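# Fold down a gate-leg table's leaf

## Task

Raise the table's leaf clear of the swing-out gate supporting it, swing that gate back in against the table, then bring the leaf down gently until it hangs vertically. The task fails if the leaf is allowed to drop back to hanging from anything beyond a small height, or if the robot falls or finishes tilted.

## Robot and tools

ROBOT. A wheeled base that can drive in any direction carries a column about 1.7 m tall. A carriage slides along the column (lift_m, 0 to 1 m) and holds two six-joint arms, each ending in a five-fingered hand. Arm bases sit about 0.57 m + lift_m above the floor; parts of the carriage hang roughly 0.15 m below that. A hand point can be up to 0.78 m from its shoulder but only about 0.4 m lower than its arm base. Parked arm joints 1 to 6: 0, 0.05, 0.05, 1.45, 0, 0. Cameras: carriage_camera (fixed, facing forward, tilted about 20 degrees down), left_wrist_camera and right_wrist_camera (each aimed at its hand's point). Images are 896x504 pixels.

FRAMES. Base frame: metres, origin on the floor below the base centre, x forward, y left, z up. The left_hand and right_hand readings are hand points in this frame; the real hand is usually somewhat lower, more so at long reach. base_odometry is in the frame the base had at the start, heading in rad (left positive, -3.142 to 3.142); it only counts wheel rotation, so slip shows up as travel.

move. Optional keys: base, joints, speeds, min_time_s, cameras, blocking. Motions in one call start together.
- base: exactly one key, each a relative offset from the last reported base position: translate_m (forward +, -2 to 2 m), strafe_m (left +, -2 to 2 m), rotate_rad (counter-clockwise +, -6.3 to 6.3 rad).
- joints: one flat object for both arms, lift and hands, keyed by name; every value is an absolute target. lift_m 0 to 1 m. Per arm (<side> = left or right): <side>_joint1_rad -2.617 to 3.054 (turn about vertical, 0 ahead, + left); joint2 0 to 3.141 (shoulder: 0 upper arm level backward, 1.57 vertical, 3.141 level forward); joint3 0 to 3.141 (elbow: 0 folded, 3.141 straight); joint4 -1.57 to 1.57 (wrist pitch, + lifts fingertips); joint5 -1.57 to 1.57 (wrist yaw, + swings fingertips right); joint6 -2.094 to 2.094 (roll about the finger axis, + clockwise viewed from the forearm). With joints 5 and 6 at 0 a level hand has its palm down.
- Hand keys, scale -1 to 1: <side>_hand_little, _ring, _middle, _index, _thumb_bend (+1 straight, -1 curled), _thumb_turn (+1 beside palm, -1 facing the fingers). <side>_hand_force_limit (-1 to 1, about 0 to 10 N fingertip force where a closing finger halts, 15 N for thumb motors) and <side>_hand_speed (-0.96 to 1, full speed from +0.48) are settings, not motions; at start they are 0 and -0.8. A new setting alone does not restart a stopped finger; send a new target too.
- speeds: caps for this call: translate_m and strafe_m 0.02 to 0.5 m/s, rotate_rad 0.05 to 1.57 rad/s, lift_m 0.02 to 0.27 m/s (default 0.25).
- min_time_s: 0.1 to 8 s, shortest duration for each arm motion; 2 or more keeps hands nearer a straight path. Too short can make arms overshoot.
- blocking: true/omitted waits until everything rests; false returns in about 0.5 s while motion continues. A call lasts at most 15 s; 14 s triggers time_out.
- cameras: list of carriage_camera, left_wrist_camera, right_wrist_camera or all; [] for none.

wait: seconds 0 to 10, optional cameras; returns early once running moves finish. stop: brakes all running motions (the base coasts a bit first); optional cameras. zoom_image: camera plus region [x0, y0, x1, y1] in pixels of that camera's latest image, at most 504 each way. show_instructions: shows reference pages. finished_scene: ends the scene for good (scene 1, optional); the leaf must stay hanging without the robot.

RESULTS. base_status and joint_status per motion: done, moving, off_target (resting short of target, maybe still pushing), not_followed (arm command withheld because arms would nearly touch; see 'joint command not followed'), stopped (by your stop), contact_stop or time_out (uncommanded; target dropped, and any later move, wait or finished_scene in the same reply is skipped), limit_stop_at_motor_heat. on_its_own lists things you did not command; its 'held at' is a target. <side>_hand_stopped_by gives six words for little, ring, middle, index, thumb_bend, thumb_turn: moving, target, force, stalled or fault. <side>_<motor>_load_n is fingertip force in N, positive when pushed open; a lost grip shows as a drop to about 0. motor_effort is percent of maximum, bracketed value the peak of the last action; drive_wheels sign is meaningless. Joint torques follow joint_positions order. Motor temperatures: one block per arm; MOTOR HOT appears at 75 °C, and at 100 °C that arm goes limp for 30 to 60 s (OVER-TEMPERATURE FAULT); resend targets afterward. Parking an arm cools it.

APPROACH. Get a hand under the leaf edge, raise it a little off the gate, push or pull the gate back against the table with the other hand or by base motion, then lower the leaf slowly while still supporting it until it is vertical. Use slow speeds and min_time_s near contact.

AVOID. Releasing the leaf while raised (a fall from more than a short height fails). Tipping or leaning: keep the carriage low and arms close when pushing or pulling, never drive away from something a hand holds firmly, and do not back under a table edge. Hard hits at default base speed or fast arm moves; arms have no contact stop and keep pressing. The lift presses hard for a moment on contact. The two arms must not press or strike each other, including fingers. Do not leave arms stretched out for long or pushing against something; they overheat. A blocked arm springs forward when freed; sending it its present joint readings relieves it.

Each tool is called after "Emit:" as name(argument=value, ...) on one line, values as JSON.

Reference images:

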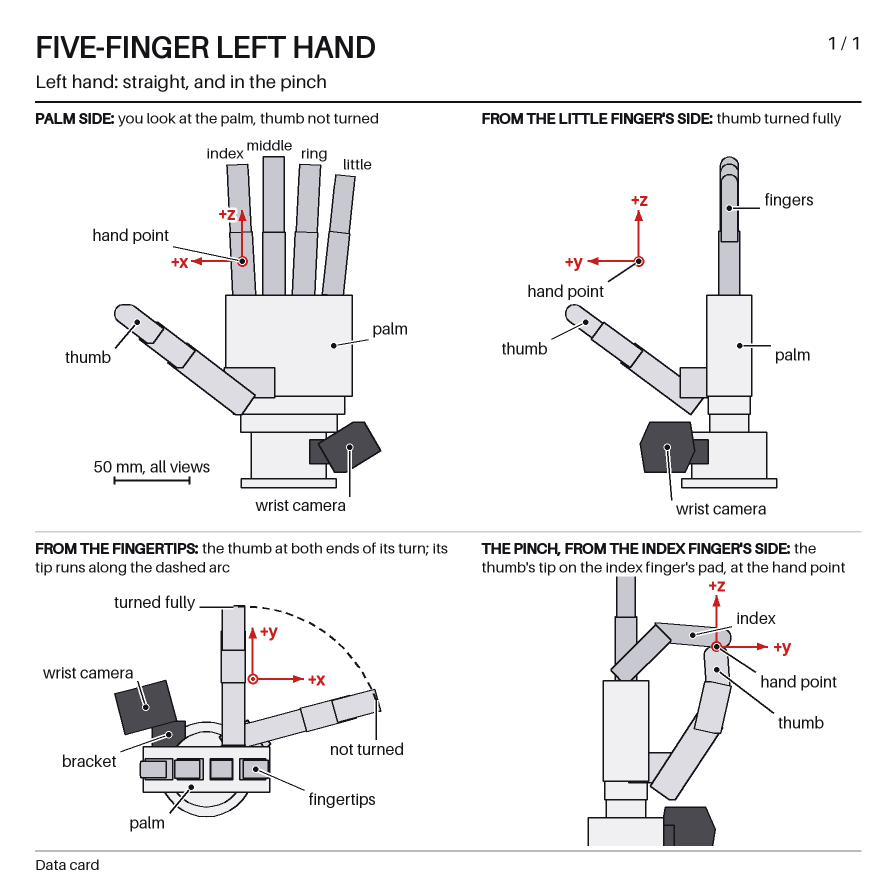

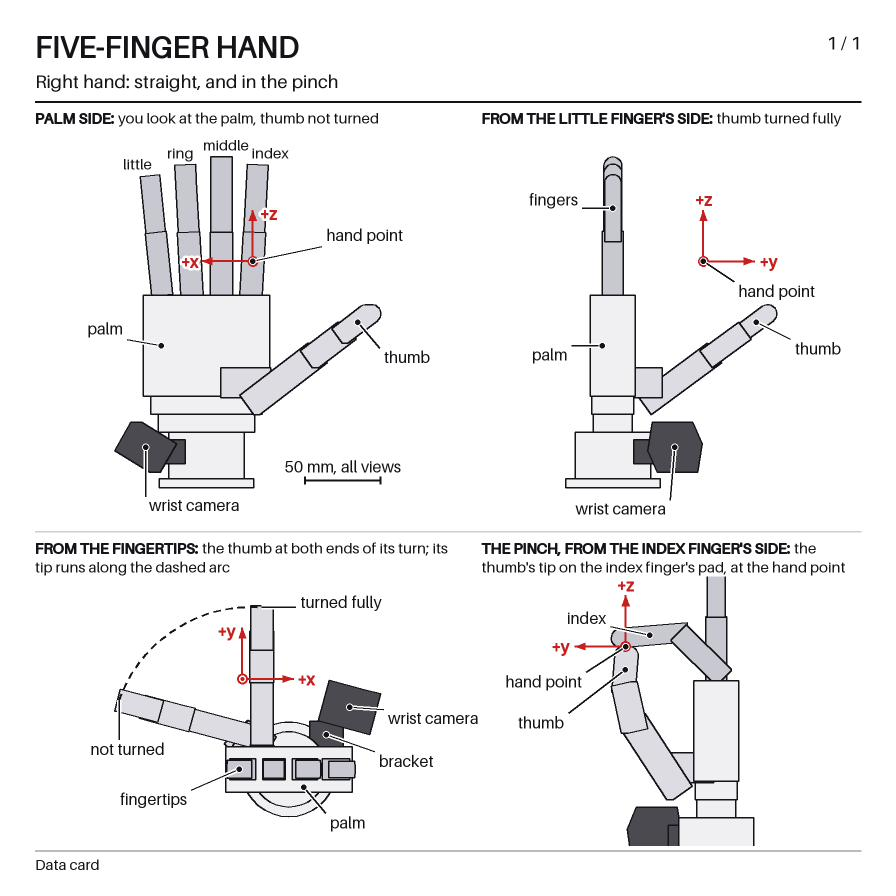

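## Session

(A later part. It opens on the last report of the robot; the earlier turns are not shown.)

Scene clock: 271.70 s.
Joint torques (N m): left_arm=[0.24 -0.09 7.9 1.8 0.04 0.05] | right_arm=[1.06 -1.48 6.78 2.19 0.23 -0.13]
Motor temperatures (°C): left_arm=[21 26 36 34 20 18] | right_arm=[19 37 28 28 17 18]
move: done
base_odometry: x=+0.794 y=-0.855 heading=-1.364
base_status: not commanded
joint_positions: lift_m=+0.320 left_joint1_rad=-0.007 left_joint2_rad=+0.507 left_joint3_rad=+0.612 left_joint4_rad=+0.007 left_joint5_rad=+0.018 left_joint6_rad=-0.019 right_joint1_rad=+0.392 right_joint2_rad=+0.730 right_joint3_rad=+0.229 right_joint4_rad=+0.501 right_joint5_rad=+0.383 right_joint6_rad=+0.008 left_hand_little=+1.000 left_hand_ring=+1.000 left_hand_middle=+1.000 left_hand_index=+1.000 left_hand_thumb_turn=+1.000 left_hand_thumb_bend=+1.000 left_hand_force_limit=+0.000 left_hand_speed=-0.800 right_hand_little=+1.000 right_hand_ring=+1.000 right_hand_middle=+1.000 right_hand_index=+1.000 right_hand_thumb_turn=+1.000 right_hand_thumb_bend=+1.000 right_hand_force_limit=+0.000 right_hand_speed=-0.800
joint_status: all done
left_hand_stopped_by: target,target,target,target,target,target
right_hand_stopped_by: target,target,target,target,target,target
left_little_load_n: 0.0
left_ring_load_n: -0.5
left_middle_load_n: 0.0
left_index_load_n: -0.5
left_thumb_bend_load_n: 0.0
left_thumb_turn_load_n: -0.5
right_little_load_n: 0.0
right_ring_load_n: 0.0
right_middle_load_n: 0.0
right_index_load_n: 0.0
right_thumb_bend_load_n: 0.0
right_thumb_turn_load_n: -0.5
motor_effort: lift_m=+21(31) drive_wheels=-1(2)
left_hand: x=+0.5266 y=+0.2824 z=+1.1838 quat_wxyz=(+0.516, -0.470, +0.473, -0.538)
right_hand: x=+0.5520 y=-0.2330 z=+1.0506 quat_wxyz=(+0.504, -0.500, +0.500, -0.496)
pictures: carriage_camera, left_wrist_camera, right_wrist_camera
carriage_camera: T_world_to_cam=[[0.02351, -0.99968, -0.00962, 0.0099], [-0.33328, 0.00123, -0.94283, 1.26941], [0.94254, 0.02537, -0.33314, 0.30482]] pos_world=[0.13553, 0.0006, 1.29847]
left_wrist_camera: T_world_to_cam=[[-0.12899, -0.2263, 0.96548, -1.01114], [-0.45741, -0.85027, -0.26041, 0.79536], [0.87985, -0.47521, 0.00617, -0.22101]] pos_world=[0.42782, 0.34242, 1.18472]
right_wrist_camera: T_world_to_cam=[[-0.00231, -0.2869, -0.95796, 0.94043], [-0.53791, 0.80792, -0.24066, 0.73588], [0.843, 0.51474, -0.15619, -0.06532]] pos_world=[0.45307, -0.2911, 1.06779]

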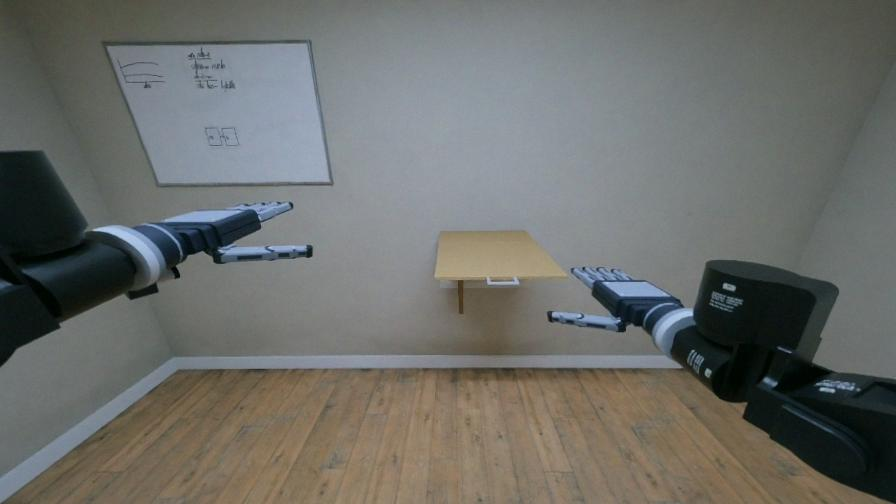

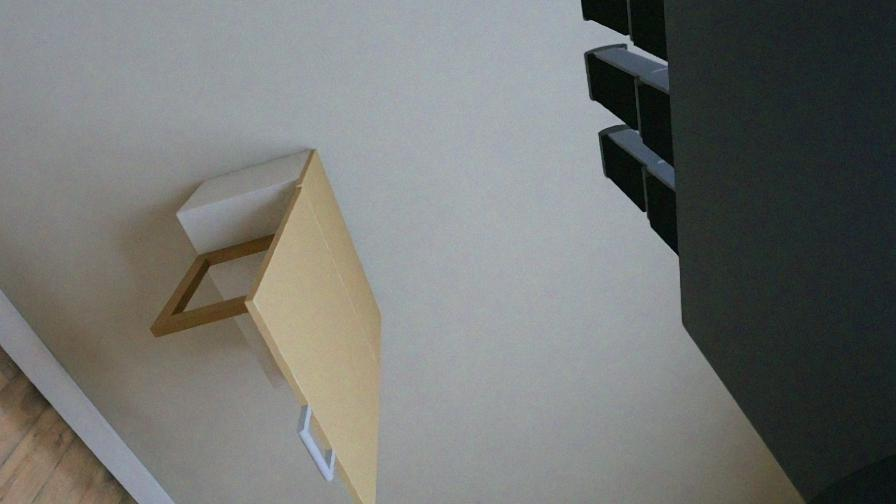

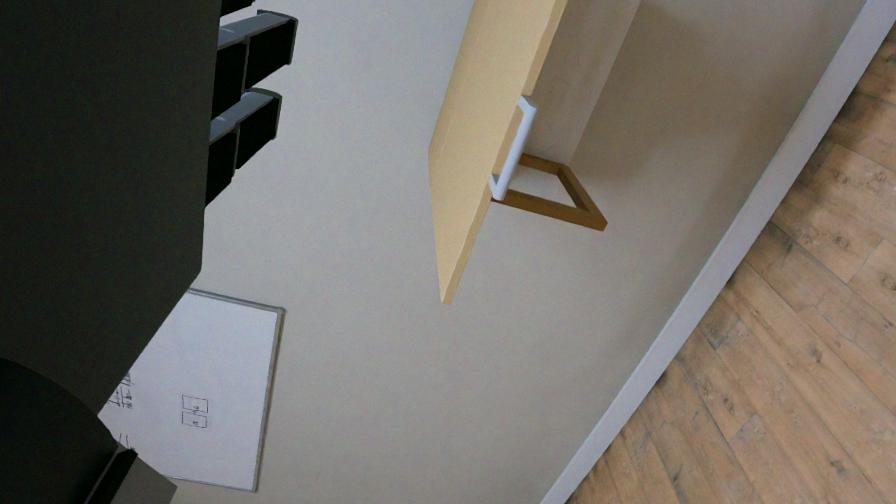

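Emit:
move(joints={"lift_m": 0.07, "right_joint1_rad": 0.4, "right_joint2_rad": 1.1, "right_joint3_rad": 0.43, "right_joint4_rad": 0.675, "right_joint5_rad": 0.2, "right_joint6_rad": 0.0, "right_hand_speed": 0.0, "right_hand_little": -1, "right_hand_ring": -1, "right_hand_middle": -1, "right_hand_index": -1, "left_hand_speed": 0.0, "left_hand_thumb_turn": -1}, min_time_s=2)

Emit:
move(joints={"right_hand_thumb_turn": -1, "left_hand_thumb_bend": -1})

Emit:
move(base={"translate_m": 0.2}, speeds={"translate_m": 0.25}, cameras=["all"])

Scene clock: 473.67 s.
Joint torques (N m): left_arm=[0.24 0.01 8.79 1.85 0.05 0.07] | right_arm=[1.07 -1.84 10.61 2.49 -0.15 -0.13]
Motor temperatures (°C): left_arm=[20 23 33 35 20 18] | right_arm=[19 26 25 31 17 18]
move: done
base_odometry: x=+0.794 y=-0.855 heading=-1.364
base_status: not commanded
joint_positions: lift_m=+0.070 left_joint1_rad=-0.007 left_joint2_rad=+0.505 left_joint3_rad=+0.602 left_joint4_rad=+0.001 left_joint5_rad=+0.018 left_joint6_rad=-0.019 right_joint1_rad=+0.392 right_joint2_rad=+1.090 right_joint3_rad=+0.396 right_joint4_rad=+0.652 right_joint5_rad=+0.217 right_joint6_rad=+0.007 left_hand_little=+1.000 left_hand_ring=+1.000 left_hand_middle=+1.000 left_hand_index=+1.000 left_hand_thumb_turn=-1.000 left_hand_thumb_bend=+1.000 left_hand_force_limit=+0.000 left_hand_speed=+0.000 right_hand_little=-1.000 right_hand_ring=-1.000 right_hand_middle=-1.000 right_hand_index=-1.000 right_hand_thumb_turn=+1.000 right_hand_thumb_bend=+1.000 right_hand_force_limit=+0.000 right_hand_speed=+0.000
joint_status: all done
left_hand_stopped_by: target,target,target,target,target,target
right_hand_stopped_by: target,target,target,target,target,target
left_little_load_n: 0.0
left_ring_load_n: 0.0
left_middle_load_n: 0.0
left_index_load_n: 0.0
left_thumb_bend_load_n: 0.0
left_thumb_turn_load_n: 0.0
right_little_load_n: 0.0
right_ring_load_n: 0.0
right_middle_load_n: 0.0
right_index_load_n: 0.0
right_thumb_bend_load_n: 0.0
right_thumb_turn_load_n: -0.5
motor_effort: lift_m=+14(21) drive_wheels=+1(3)
left_hand: x=+0.5266 y=+0.2824 z=+0.9286 quat_wxyz=(+0.513, -0.473, +0.476, -0.535)
right_hand: x=+0.5946 y=-0.1806 z=+0.8026 quat_wxyz=(+0.530, -0.553, +0.463, -0.446)
pictures: none

Scene clock: 475.43 s.
Joint torques (N m): left_arm=[0.25 0.06 8.83 1.86 0.04 0.07] | right_arm=[1.07 -1.83 10.58 2.49 -0.13 -0.13]
move: off_target
base_odometry: x=+0.794 y=-0.855 heading=-1.364
base_status: not commanded
joint_positions: lift_m=+0.070 left_joint1_rad=-0.007 left_joint2_rad=+0.505 left_joint3_rad=+0.602 left_joint4_rad=+0.001 left_joint5_rad=+0.018 left_joint6_rad=-0.019 right_joint1_rad=+0.392 right_joint2_rad=+1.090 right_joint3_rad=+0.396 right_joint4_rad=+0.652 right_joint5_rad=+0.215 right_joint6_rad=+0.007 left_hand_little=+1.000 left_hand_ring=+1.000 left_hand_middle=+1.000 left_hand_index=+1.000 left_hand_thumb_turn=-1.000 left_hand_thumb_bend=-0.935 left_hand_force_limit=+0.000 left_hand_speed=+0.000 right_hand_little=-1.000 right_hand_ring=-1.000 right_hand_middle=-1.000 right_hand_index=-1.000 right_hand_thumb_turn=-1.000 right_hand_thumb_bend=+1.000 right_hand_force_limit=+0.000 right_hand_speed=+0.000
joint_status: left_hand_thumb_bend off_target (ended at -0.935, target -1.000); the others done
left_hand_stopped_by: target,target,target,target,force,target
right_hand_stopped_by: target,target,target,target,target,target
left_little_load_n: 0.0
left_ring_load_n: 0.0
left_middle_load_n: 0.0
left_index_load_n: 0.0
left_thumb_bend_load_n: 7.5
left_thumb_turn_load_n: 1.0
right_little_load_n: 0.0
right_ring_load_n: 0.0
right_middle_load_n: 0.0
right_index_load_n: 0.0
right_thumb_bend_load_n: 0.0
right_thumb_turn_load_n: 0.0
motor_effort: lift_m=+16(23) drive_wheels=+2(3)
left_hand: x=+0.5266 y=+0.2824 z=+0.9286 quat_wxyz=(+0.513, -0.473, +0.476, -0.535)
right_hand: x=+0.5945 y=-0.1803 z=+0.8027 quat_wxyz=(+0.531, -0.553, +0.463, -0.445)
pictures: none

Scene clock: 477.60 s.
Joint torques (N m): left_arm=[0.25 0.02 8.9 1.86 0.04 0.07] | right_arm=[1.07 -1.95 10.52 2.45 -0.11 -0.14]
move: done
base_odometry: x=+0.835 y=-1.051 heading=-1.363
base_status: done
joint_positions: lift_m=+0.070 left_joint1_rad=-0.007 left_joint2_rad=+0.505 left_joint3_rad=+0.602 left_joint4_rad=+0.002 left_joint5_rad=+0.018 left_joint6_rad=-0.019 right_joint1_rad=+0.392 right_joint2_rad=+1.090 right_joint3_rad=+0.396 right_joint4_rad=+0.658 right_joint5_rad=+0.215 right_joint6_rad=+0.007 left_hand_little=+1.000 left_hand_ring=+1.000 left_hand_middle=+1.000 left_hand_index=+1.000 left_hand_thumb_turn=-1.000 left_hand_thumb_bend=-0.935 left_hand_force_limit=+0.000 left_hand_speed=+0.000 right_hand_little=-1.000 right_hand_ring=-1.000 right_hand_middle=-1.000 right_hand_index=-1.000 right_hand_thumb_turn=-1.000 right_hand_thumb_bend=+1.000 right_hand_force_limit=+0.000 right_hand_speed=+0.000
joint_status: not commanded
left_hand_stopped_by: target,target,target,target,force,target
right_hand_stopped_by: target,target,target,target,target,target
left_little_load_n: 0.0
left_ring_load_n: 0.0
left_middle_load_n: 0.0
left_index_load_n: 0.0
left_thumb_bend_load_n: 7.5
left_thumb_turn_load_n: 1.0
right_little_load_n: 0.0
right_ring_load_n: 0.0
right_middle_load_n: 0.0
right_index_load_n: 0.0
right_thumb_bend_load_n: 0.0
right_thumb_turn_load_n: 0.0
motor_effort: lift_m=+20(21) drive_wheels=-1(10)
left_hand: x=+0.5267 y=+0.2824 z=+0.9289 quat_wxyz=(+0.513, -0.473, +0.476, -0.535)
right_hand: x=+0.5949 y=-0.1801 z=+0.8041 quat_wxyz=(+0.532, -0.552, +0.462, -0.446)
pictures: carriage_camera, left_wrist_camera, right_wrist_camera
carriage_camera: T_world_to_cam=[[0.02351, -0.99968, -0.00962, 0.0075], [-0.33328, 0.00123, -0.94283, 1.03417], [0.94254, 0.02537, -0.33314, 0.2217]] pos_world=[0.13553, 0.0006, 1.04897]
left_wrist_camera: T_world_to_cam=[[-0.11722, -0.22642, 0.96695, -0.77248], [-0.46056, -0.85023, -0.25492, 0.72552], [0.87985, -0.47522, -0.00461, -0.20945]] pos_world=[0.42788, 0.34242, 0.93094]
right_wrist_camera: T_world_to_cam=[[0.01424, -0.29781, -0.95452, 0.70505], [-0.67307, 0.7031, -0.22942, 0.70925], [0.73945, 0.64572, -0.19043, -0.05453]] pos_world=[0.50765, -0.25349, 0.82531]

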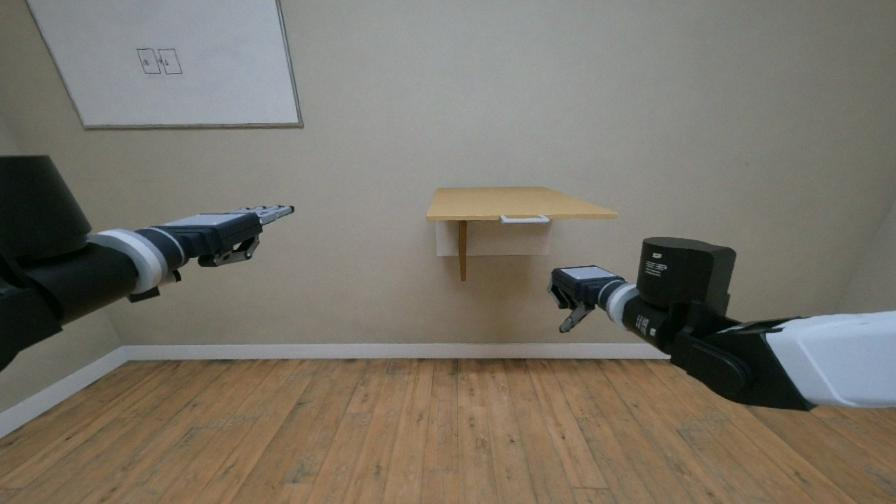

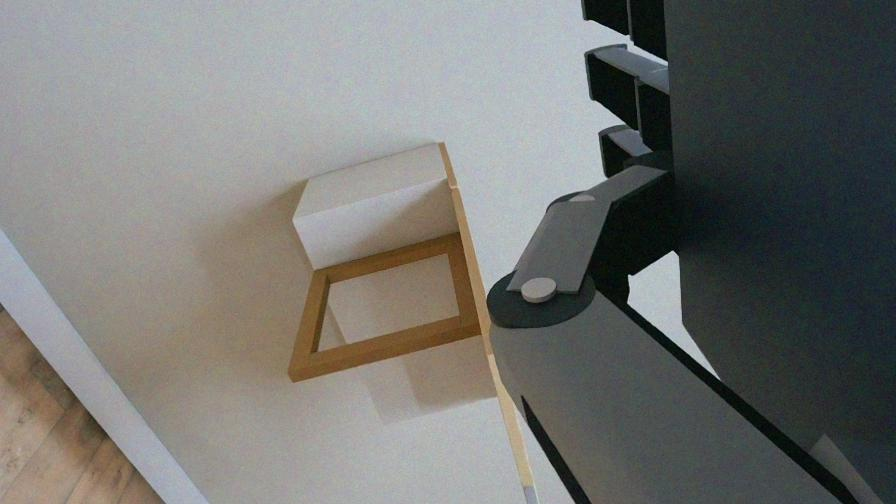

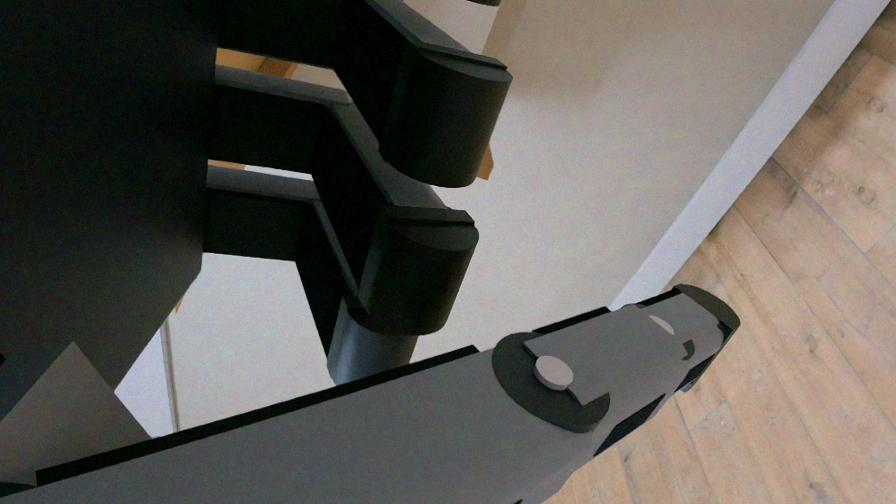

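Emit:
zoom_image(camera="carriage_camera", region=[420, 170, 640, 340])

Scaled by 2.291.

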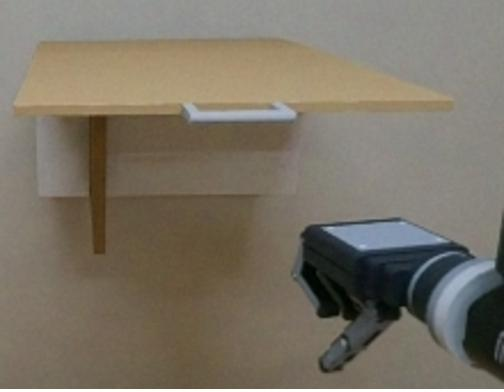

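Emit:
move(joints={"right_joint1_rad": 0.55, "right_joint5_rad": 0.25}, min_time_s=1)

Emit:
move(base={"translate_m": 0.2}, speeds={"translate_m": 0.15}, cameras=["all"])

Emit:
zoom_image(camera="carriage_camera", region=[420, 170, 680, 340])

Scene clock: 496.20 s.
Joint torques (N m): left_arm=[0.28 0.05 8.83 1.85 0.05 0.08] | right_arm=[1.02 -1.83 10.58 2.44 0.27 -0.14]
move: done
base_odometry: x=+0.835 y=-1.051 heading=-1.363
base_status: not commanded
joint_positions: lift_m=+0.070 left_joint1_rad=-0.007 left_joint2_rad=+0.505 left_joint3_rad=+0.602 left_joint4_rad=+0.002 left_joint5_rad=+0.018 left_joint6_rad=-0.019 right_joint1_rad=+0.542 right_joint2_rad=+1.090 right_joint3_rad=+0.396 right_joint4_rad=+0.658 right_joint5_rad=+0.233 right_joint6_rad=+0.007 left_hand_little=+1.000 left_hand_ring=+1.000 left_hand_middle=+1.000 left_hand_index=+1.000 left_hand_thumb_turn=-1.000 left_hand_thumb_bend=-0.935 left_hand_force_limit=+0.000 left_hand_speed=+0.000 right_hand_little=-1.000 right_hand_ring=-1.000 right_hand_middle=-1.000 right_hand_index=-1.000 right_hand_thumb_turn=-1.000 right_hand_thumb_bend=+1.000 right_hand_force_limit=+0.000 right_hand_speed=+0.000
joint_status: all done
left_hand_stopped_by: target,target,target,target,force,target
right_hand_stopped_by: target,target,target,target,target,target
left_little_load_n: 0.0
left_ring_load_n: 0.0
left_middle_load_n: 0.0
left_index_load_n: 0.0
left_thumb_bend_load_n: 7.0
left_thumb_turn_load_n: 0.5
right_little_load_n: 0.0
right_ring_load_n: 0.0
right_middle_load_n: 0.0
right_index_load_n: 0.0
right_thumb_bend_load_n: 0.0
right_thumb_turn_load_n: 0.0
motor_effort: lift_m=+18(21) drive_wheels=-2(2)
left_hand: x=+0.5267 y=+0.2824 z=+0.9289 quat_wxyz=(+0.513, -0.473, +0.476, -0.535)
right_hand: x=+0.5713 y=-0.1297 z=+0.8041 quat_wxyz=(+0.561, -0.581, +0.424, -0.410)
pictures: none

Scene clock: 498.43 s.
Joint torques (N m): left_arm=[0.24 0.17 8.84 1.84 0.05 0.07] | right_arm=[0.99 -1.88 10.51 2.42 0.21 -0.13]
move: done
base_odometry: x=+0.876 y=-1.246 heading=-1.363
base_status: done
joint_positions: lift_m=+0.070 left_joint1_rad=-0.007 left_joint2_rad=+0.504 left_joint3_rad=+0.602 left_joint4_rad=+0.003 left_joint5_rad=+0.018 left_joint6_rad=-0.019 right_joint1_rad=+0.543 right_joint2_rad=+1.090 right_joint3_rad=+0.396 right_joint4_rad=+0.659 right_joint5_rad=+0.236 right_joint6_rad=+0.007 left_hand_little=+1.000 left_hand_ring=+1.000 left_hand_middle=+1.000 left_hand_index=+1.000 left_hand_thumb_turn=-1.000 left_hand_thumb_bend=-0.935 left_hand_force_limit=+0.000 left_hand_speed=+0.000 right_hand_little=-1.000 right_hand_ring=-1.000 right_hand_middle=-1.000 right_hand_index=-1.000 right_hand_thumb_turn=-1.000 right_hand_thumb_bend=+1.000 right_hand_force_limit=+0.000 right_hand_speed=+0.000
joint_status: not commanded
left_hand_stopped_by: target,target,target,target,force,target
right_hand_stopped_by: target,target,target,target,target,target
left_little_load_n: 0.0
left_ring_load_n: 0.0
left_middle_load_n: 0.0
left_index_load_n: 0.0
left_thumb_bend_load_n: 7.0
left_thumb_turn_load_n: 1.0
right_little_load_n: 0.0
right_ring_load_n: 0.5
right_middle_load_n: 0.0
right_index_load_n: 0.0
right_thumb_bend_load_n: 0.0
right_thumb_turn_load_n: 0.0
motor_effort: lift_m=+15(22) drive_wheels=-2(11)
left_hand: x=+0.5265 y=+0.2824 z=+0.9293 quat_wxyz=(+0.513, -0.472, +0.476, -0.536)
right_hand: x=+0.5716 y=-0.1300 z=+0.8046 quat_wxyz=(+0.561, -0.580, +0.424, -0.411)
pictures: carriage_camera, left_wrist_camera, right_wrist_camera
carriage_camera: T_world_to_cam=[[0.02351, -0.99968, -0.00962, 0.0075], [-0.33328, 0.00123, -0.94283, 1.03417], [0.94254, 0.02537, -0.33314, 0.2217]] pos_world=[0.13553, 0.0006, 1.04897]
left_wrist_camera: T_world_to_cam=[[-0.11866, -0.22642, 0.96678, -0.77202], [-0.46018, -0.85023, -0.25561, 0.72598], [0.87986, -0.47522, -0.0033, -0.2105]] pos_world=[0.42769, 0.34242, 0.93124]
right_wrist_camera: T_world_to_cam=[[0.05436, -0.29333, -0.95446, 0.69821], [-0.75823, 0.60984, -0.2306, 0.69603], [0.64972, 0.73624, -0.18926, -0.00747]] pos_world=[0.49465, -0.21417, 0.82551]

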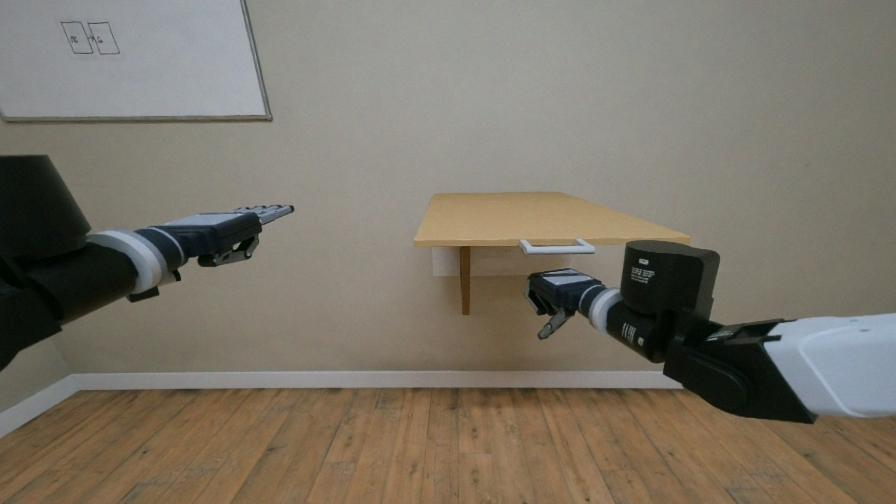

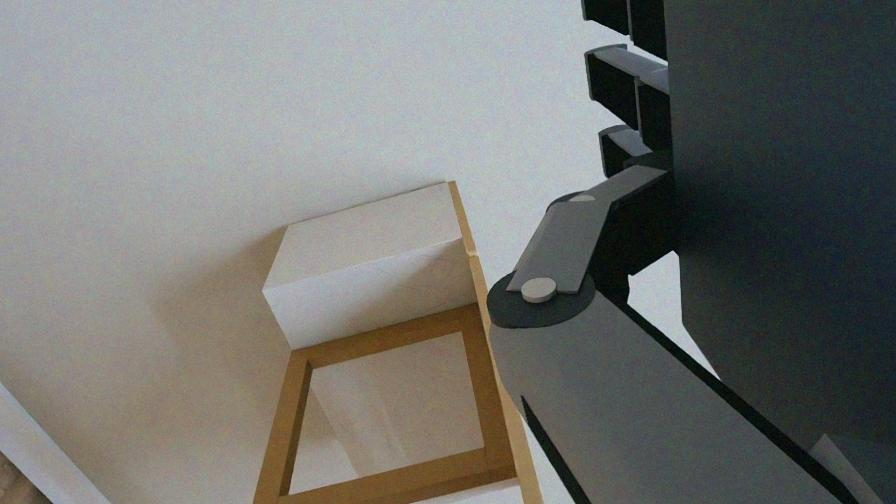

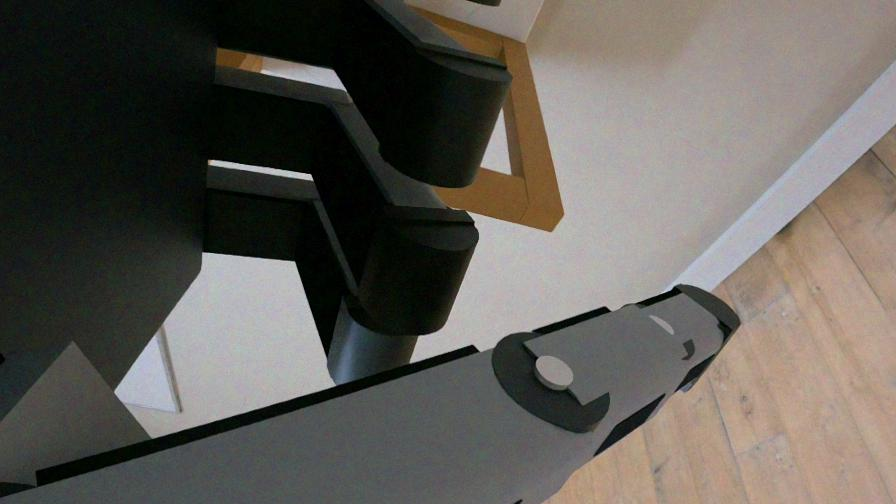

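Scaled by 1.938.

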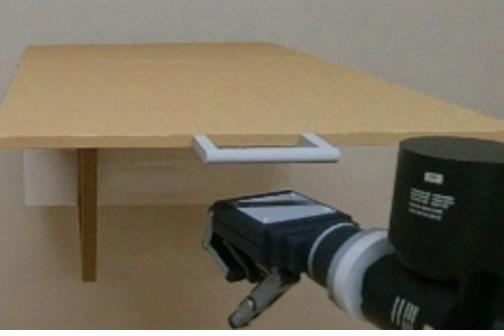

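Emit:
move(joints={"lift_m": 0.1, "left_joint1_rad": -0.05, "left_joint2_rad": 2.374, "left_joint3_rad": 1.035, "left_joint4_rad": 1.34, "left_joint5_rad": 0, "left_joint6_rad": -1.57}, min_time_s=3, cameras=["carriage_camera", "left_wrist_camera"])

Scene clock: 558.87 s.
Joint torques (N m): left_arm=[-1.01 -8.94 7.47 1.93 -0.08 -0.1] | right_arm=[1.01 -2.11 9.36 2.33 0.21 -0.14]
Motor temperatures (°C): left_arm=[20 23 35 39 20 18] | right_arm=[19 25 30 33 17 18]
move: done
base_odometry: x=+0.876 y=-1.246 heading=-1.363
base_status: not commanded
joint_positions: lift_m=+0.100 left_joint1_rad=-0.043 left_joint2_rad=+2.354 left_joint3_rad=+1.019 left_joint4_rad=+1.335 left_joint5_rad=+0.012 left_joint6_rad=-1.560 right_joint1_rad=+0.543 right_joint2_rad=+1.093 right_joint3_rad=+0.408 right_joint4_rad=+0.665 right_joint5_rad=+0.236 right_joint6_rad=+0.007 left_hand_little=+1.000 left_hand_ring=+1.000 left_hand_middle=+1.000 left_hand_index=+1.000 left_hand_thumb_turn=-1.000 left_hand_thumb_bend=-0.935 left_hand_force_limit=+0.000 left_hand_speed=+0.000 right_hand_little=-1.000 right_hand_ring=-1.000 right_hand_middle=-1.000 right_hand_index=-1.000 right_hand_thumb_turn=-1.000 right_hand_thumb_bend=+1.000 right_hand_force_limit=+0.000 right_hand_speed=+0.000
joint_status: all done
left_hand_stopped_by: target,target,target,target,force,target
right_hand_stopped_by: target,target,target,target,target,target
left_little_load_n: 0.0
left_ring_load_n: 0.0
left_middle_load_n: 0.0
left_index_load_n: 0.0
left_thumb_bend_load_n: 7.5
left_thumb_turn_load_n: 1.0
right_little_load_n: -0.5
right_ring_load_n: 0.0
right_middle_load_n: 0.0
right_index_load_n: 0.0
right_thumb_bend_load_n: 0.0
right_thumb_turn_load_n: 0.0
motor_effort: lift_m=+26(29) drive_wheels=-1(3)
left_hand: x=+0.8138 y=+0.2317 z=+0.7722 quat_wxyz=(-0.016, -0.707, +0.023, -0.707)
right_hand: x=+0.5740 y=-0.1286 z=+0.8402 quat_wxyz=(+0.565, -0.576, +0.422, -0.413)
carriage_camera: T_world_to_cam=[[0.02351, -0.99968, -0.00962, 0.00778], [-0.33328, 0.00123, -0.94283, 1.06189], [0.94254, 0.02537, -0.33314, 0.23149]] pos_world=[0.13553, 0.0006, 1.07837]
left_wrist_camera: T_world_to_cam=[[0.03836, 0.96574, 0.25664, -0.45314], [-0.4738, -0.20855, 0.85558, -0.22068], [0.8798, -0.15442, 0.44957, -0.91183]] pos_world=[0.71505, 0.25079, 0.71504]

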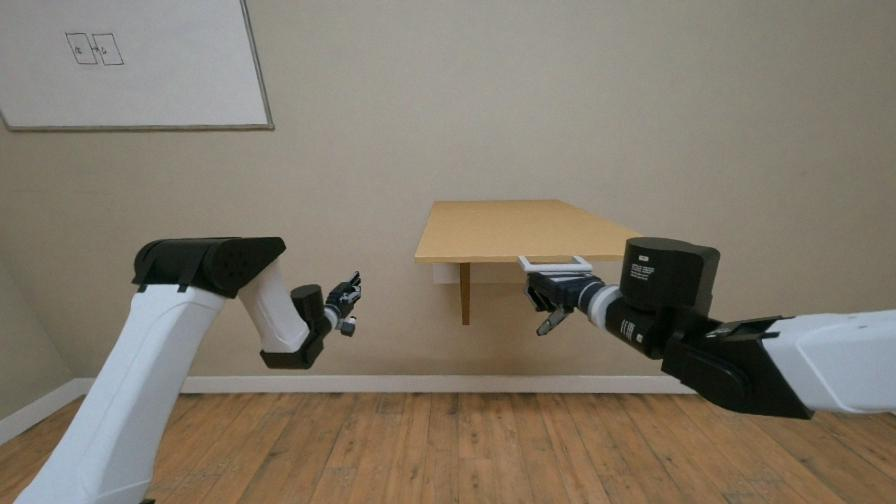

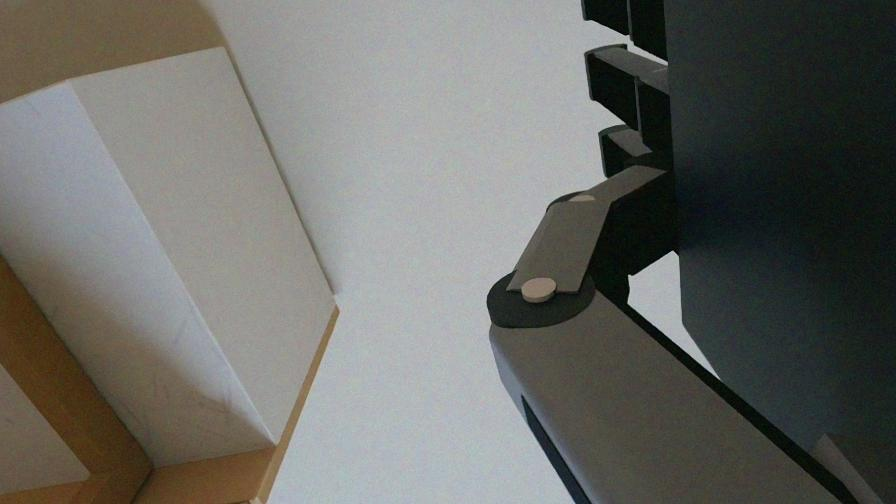

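Emit:
move(joints={"right_joint2_rad": 1.012, "right_joint3_rad": 0.593, "right_joint4_rad": 0.419}, min_time_s=2, cameras=["carriage_camera"])

Emit:
zoom_image(camera="carriage_camera", region=[400, 170, 680, 350])

Scene clock: 576.03 s.
Joint torques (N m): left_arm=[-0.99 -8.95 7.47 1.94 -0.08 -0.06] | right_arm=[0.99 -6.05 13.2 2.89 0.25 -0.14]
move: off_target
base_odometry: x=+0.876 y=-1.246 heading=-1.363
base_status: not commanded
joint_positions: lift_m=+0.100 left_joint1_rad=-0.043 left_joint2_rad=+2.354 left_joint3_rad=+1.019 left_joint4_rad=+1.337 left_joint5_rad=+0.012 left_joint6_rad=-1.562 right_joint1_rad=+0.543 right_joint2_rad=+1.051 right_joint3_rad=+0.536 right_joint4_rad=+0.364 right_joint5_rad=+0.236 right_joint6_rad=+0.007 left_hand_little=+1.000 left_hand_ring=+1.000 left_hand_middle=+1.000 left_hand_index=+1.000 left_hand_thumb_turn=-1.000 left_hand_thumb_bend=-0.935 left_hand_force_limit=+0.000 left_hand_speed=+0.000 right_hand_little=-1.000 right_hand_ring=-1.000 right_hand_middle=-1.000 right_hand_index=-1.000 right_hand_thumb_turn=-1.000 right_hand_thumb_bend=+1.000 right_hand_force_limit=+0.000 right_hand_speed=+0.000
joint_status: right_joint3_rad off_target (ended at +0.536, target +0.593); right_joint4_rad off_target (ended at +0.363, target +0.419); the others done
left_hand_stopped_by: target,target,target,target,force,target
right_hand_stopped_by: target,target,target,target,target,target
left_little_load_n: 0.0
left_ring_load_n: 0.0
left_middle_load_n: 0.0
left_index_load_n: 0.0
left_thumb_bend_load_n: 7.5
left_thumb_turn_load_n: 0.5
right_little_load_n: 0.0
right_ring_load_n: 0.0
right_middle_load_n: 0.0
right_index_load_n: 0.0
right_thumb_bend_load_n: 0.0
right_thumb_turn_load_n: 0.0
motor_effort: lift_m=+22(27) drive_wheels=-1(2)
left_hand: x=+0.8137 y=+0.2318 z=+0.7728 quat_wxyz=(-0.016, -0.706, +0.023, -0.707)
right_hand: x=+0.5691 y=-0.1315 z=+0.8400 quat_wxyz=(+0.521, -0.617, +0.439, -0.394)
carriage_camera: T_world_to_cam=[[0.02351, -0.99968, -0.00962, 0.00778], [-0.33328, 0.00123, -0.94283, 1.06189], [0.94254, 0.02537, -0.33314, 0.23149]] pos_world=[0.13553, 0.0006, 1.07837]

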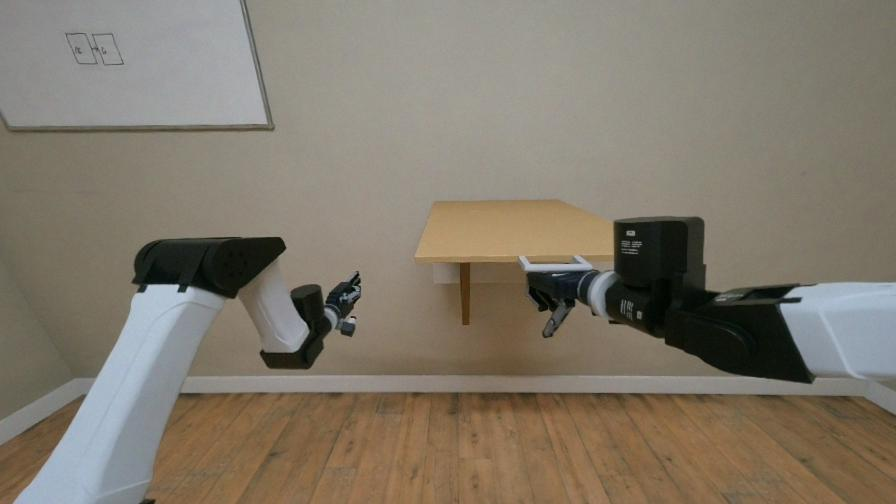

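Scaled by 1.800.

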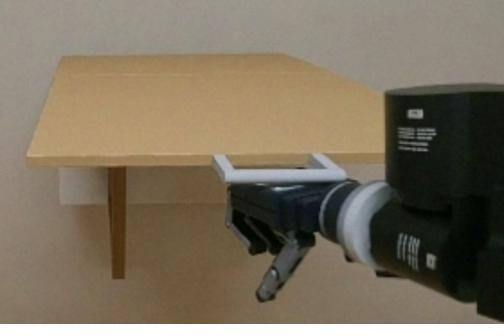

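Emit:
move(joints={"lift_m": 0.14}, speeds={"lift_m": 0.04}, cameras=["carriage_camera"])

Emit:
zoom_image(camera="carriage_camera", region=[400, 170, 680, 350])

Scene clock: 583.67 s.
Joint torques (N m): left_arm=[-1.01 -9.18 7.34 1.9 -0.06 -0.06] | right_arm=[1.06 -5.97 13.05 3 0.25 -0.14]
move: done
base_odometry: x=+0.876 y=-1.246 heading=-1.363
base_status: not commanded
joint_positions: lift_m=+0.140 left_joint1_rad=-0.043 left_joint2_rad=+2.357 left_joint3_rad=+1.021 left_joint4_rad=+1.343 left_joint5_rad=+0.011 left_joint6_rad=-1.562 right_joint1_rad=+0.543 right_joint2_rad=+1.050 right_joint3_rad=+0.537 right_joint4_rad=+0.351 right_joint5_rad=+0.236 right_joint6_rad=+0.007 left_hand_little=+1.000 left_hand_ring=+1.000 left_hand_middle=+1.000 left_hand_index=+1.000 left_hand_thumb_turn=-1.000 left_hand_thumb_bend=-0.935 left_hand_force_limit=+0.000 left_hand_speed=+0.000 right_hand_little=-1.000 right_hand_ring=-1.000 right_hand_middle=-1.000 right_hand_index=-1.000 right_hand_thumb_turn=-1.000 right_hand_thumb_bend=+1.000 right_hand_force_limit=+0.000 right_hand_speed=+0.000
joint_status: all done
left_hand_stopped_by: target,target,target,target,force,target
right_hand_stopped_by: target,target,target,target,target,target
left_little_load_n: 0.0
left_ring_load_n: 0.0
left_middle_load_n: 0.0
left_index_load_n: 0.0
left_thumb_bend_load_n: 7.0
left_thumb_turn_load_n: 0.5
right_little_load_n: 0.0
right_ring_load_n: 0.0
right_middle_load_n: 0.0
right_index_load_n: 0.0
right_thumb_bend_load_n: 0.0
right_thumb_turn_load_n: 0.0
motor_effort: lift_m=+25(29) drive_wheels=-1(3)
left_hand: x=+0.8139 y=+0.2318 z=+0.8135 quat_wxyz=(-0.016, -0.705, +0.022, -0.709)
right_hand: x=+0.5682 y=-0.1321 z=+0.8778 quat_wxyz=(+0.517, -0.620, +0.441, -0.393)
carriage_camera: T_world_to_cam=[[0.02351, -0.99968, -0.00962, 0.00816], [-0.33328, 0.00123, -0.94283, 1.09941], [0.94254, 0.02537, -0.33314, 0.24475]] pos_world=[0.13553, 0.0006, 1.11817]

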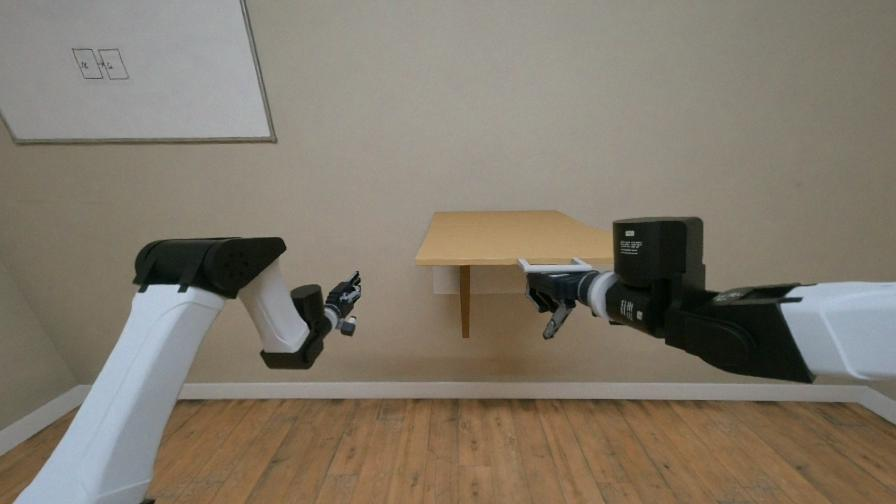

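Scaled by 1.800.

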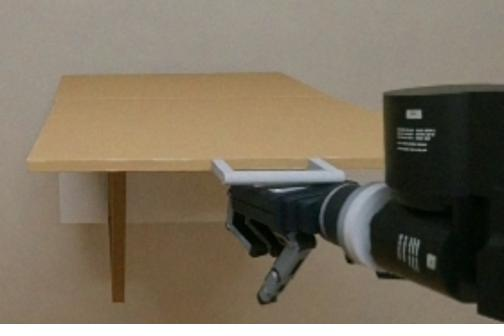

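Emit:
move(joints={"right_joint2_rad": 0.99, "right_joint3_rad": 0.70, "right_joint4_rad": 0.42, "left_joint1_rad": -0.05, "left_joint2_rad": 2.655, "left_joint3_rad": 1.102, "left_joint4_rad": 1.49}, min_time_s=2.5, cameras=["all"])

Emit:
zoom_image(camera="carriage_camera", region=[400, 170, 680, 350])

Scene clock: 600.70 s.
Joint torques (N m): left_arm=[-1.01 -9.18 5.86 1.96 -0.07 -0.06] | right_arm=[1.01 -6.84 14.93 3.5 0.11 -0.24]
Motor temperatures (°C): left_arm=[20 29 33 41 20 18] | right_arm=[19 27 32 34 17 18]
move: off_target
base_odometry: x=+0.876 y=-1.246 heading=-1.363
base_status: not commanded
joint_positions: lift_m=+0.140 left_joint1_rad=-0.043 left_joint2_rad=+2.633 left_joint3_rad=+1.088 left_joint4_rad=+1.486 left_joint5_rad=+0.011 left_joint6_rad=-1.562 right_joint1_rad=+0.543 right_joint2_rad=+1.038 right_joint3_rad=+0.627 right_joint4_rad=+0.314 right_joint5_rad=+0.246 right_joint6_rad=+0.016 left_hand_little=+1.000 left_hand_ring=+1.000 left_hand_middle=+1.000 left_hand_index=+1.000 left_hand_thumb_turn=-1.000 left_hand_thumb_bend=-0.935 left_hand_force_limit=+0.000 left_hand_speed=+0.000 right_hand_little=-1.000 right_hand_ring=-1.000 right_hand_middle=-1.000 right_hand_index=-1.000 right_hand_thumb_turn=-1.000 right_hand_thumb_bend=+1.000 right_hand_force_limit=+0.000 right_hand_speed=+0.000
joint_status: right_joint3_rad off_target (ended at +0.627, target +0.700); right_joint4_rad off_target (ended at +0.314, target +0.420); the others done
left_hand_stopped_by: target,target,target,target,force,target
right_hand_stopped_by: target,target,target,target,target,target
left_little_load_n: 0.0
left_ring_load_n: 0.0
left_middle_load_n: 0.0
left_index_load_n: 0.0
left_thumb_bend_load_n: 7.0
left_thumb_turn_load_n: 0.5
right_little_load_n: 0.0
right_ring_load_n: 0.0
right_middle_load_n: 0.0
right_index_load_n: 0.0
right_thumb_bend_load_n: 0.0
right_thumb_turn_load_n: 0.0
motor_effort: lift_m=+23(29) drive_wheels=-1(2)
left_hand: x=+0.8102 y=+0.2320 z=+0.7189 quat_wxyz=(-0.016, -0.727, +0.023, -0.686)
right_hand: x=+0.5766 y=-0.1286 z=+0.9185 quat_wxyz=(+0.540, -0.596, +0.438, -0.403)
pictures: carriage_camera, left_wrist_camera, right_wrist_camera
carriage_camera: T_world_to_cam=[[0.02351, -0.99968, -0.00962, 0.00816], [-0.33328, 0.00123, -0.94283, 1.09941], [0.94254, 0.02537, -0.33314, 0.24475]] pos_world=[0.13553, 0.0006, 1.11817]
left_wrist_camera: T_world_to_cam=[[0.05285, 0.96553, 0.25488, -0.45002], [-0.42297, -0.20957, 0.88158, -0.23628], [0.9046, -0.1544, 0.39731, -0.8672]] pos_world=[0.70831, 0.25109, 0.66755]
right_wrist_camera: T_world_to_cam=[[-0.00169, -0.31631, -0.94866, 0.83114], [-0.76409, 0.61239, -0.20283, 0.70346], [0.64511, 0.72452, -0.24272, 0.05995]] pos_world=[0.50024, -0.21133, 0.9457]

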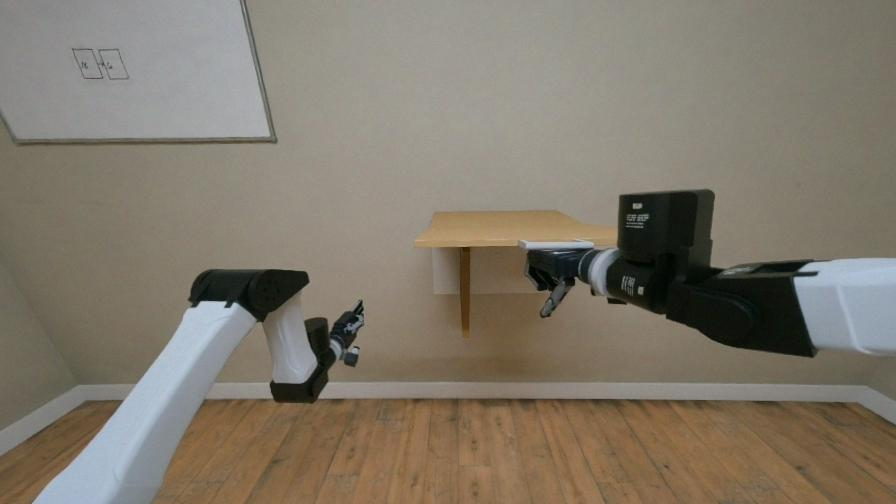

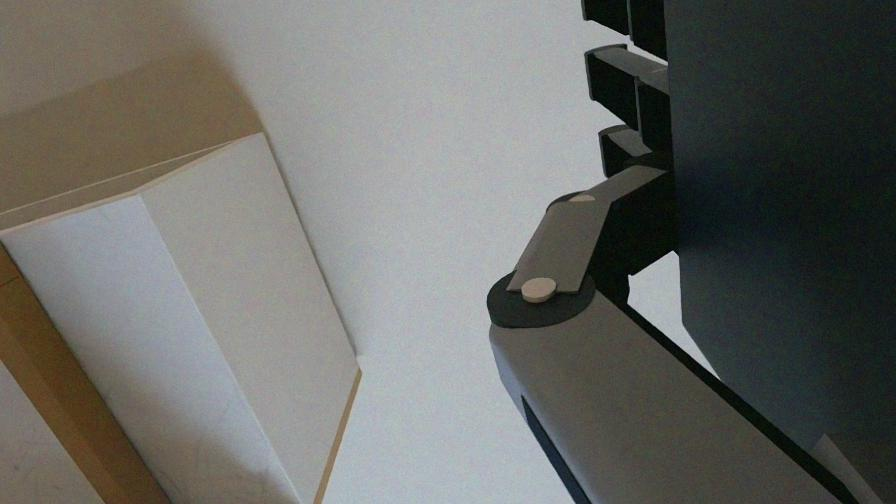

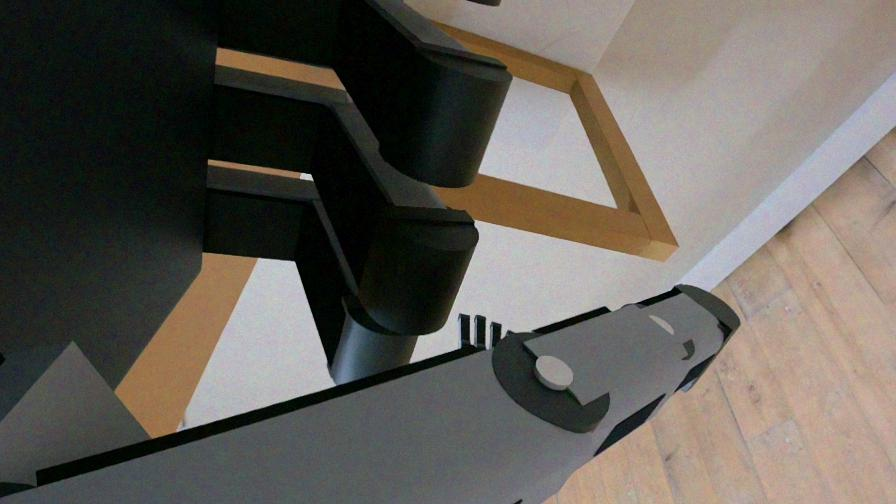

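Scaled by 1.800.

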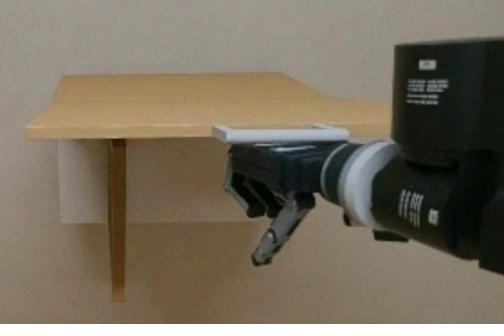

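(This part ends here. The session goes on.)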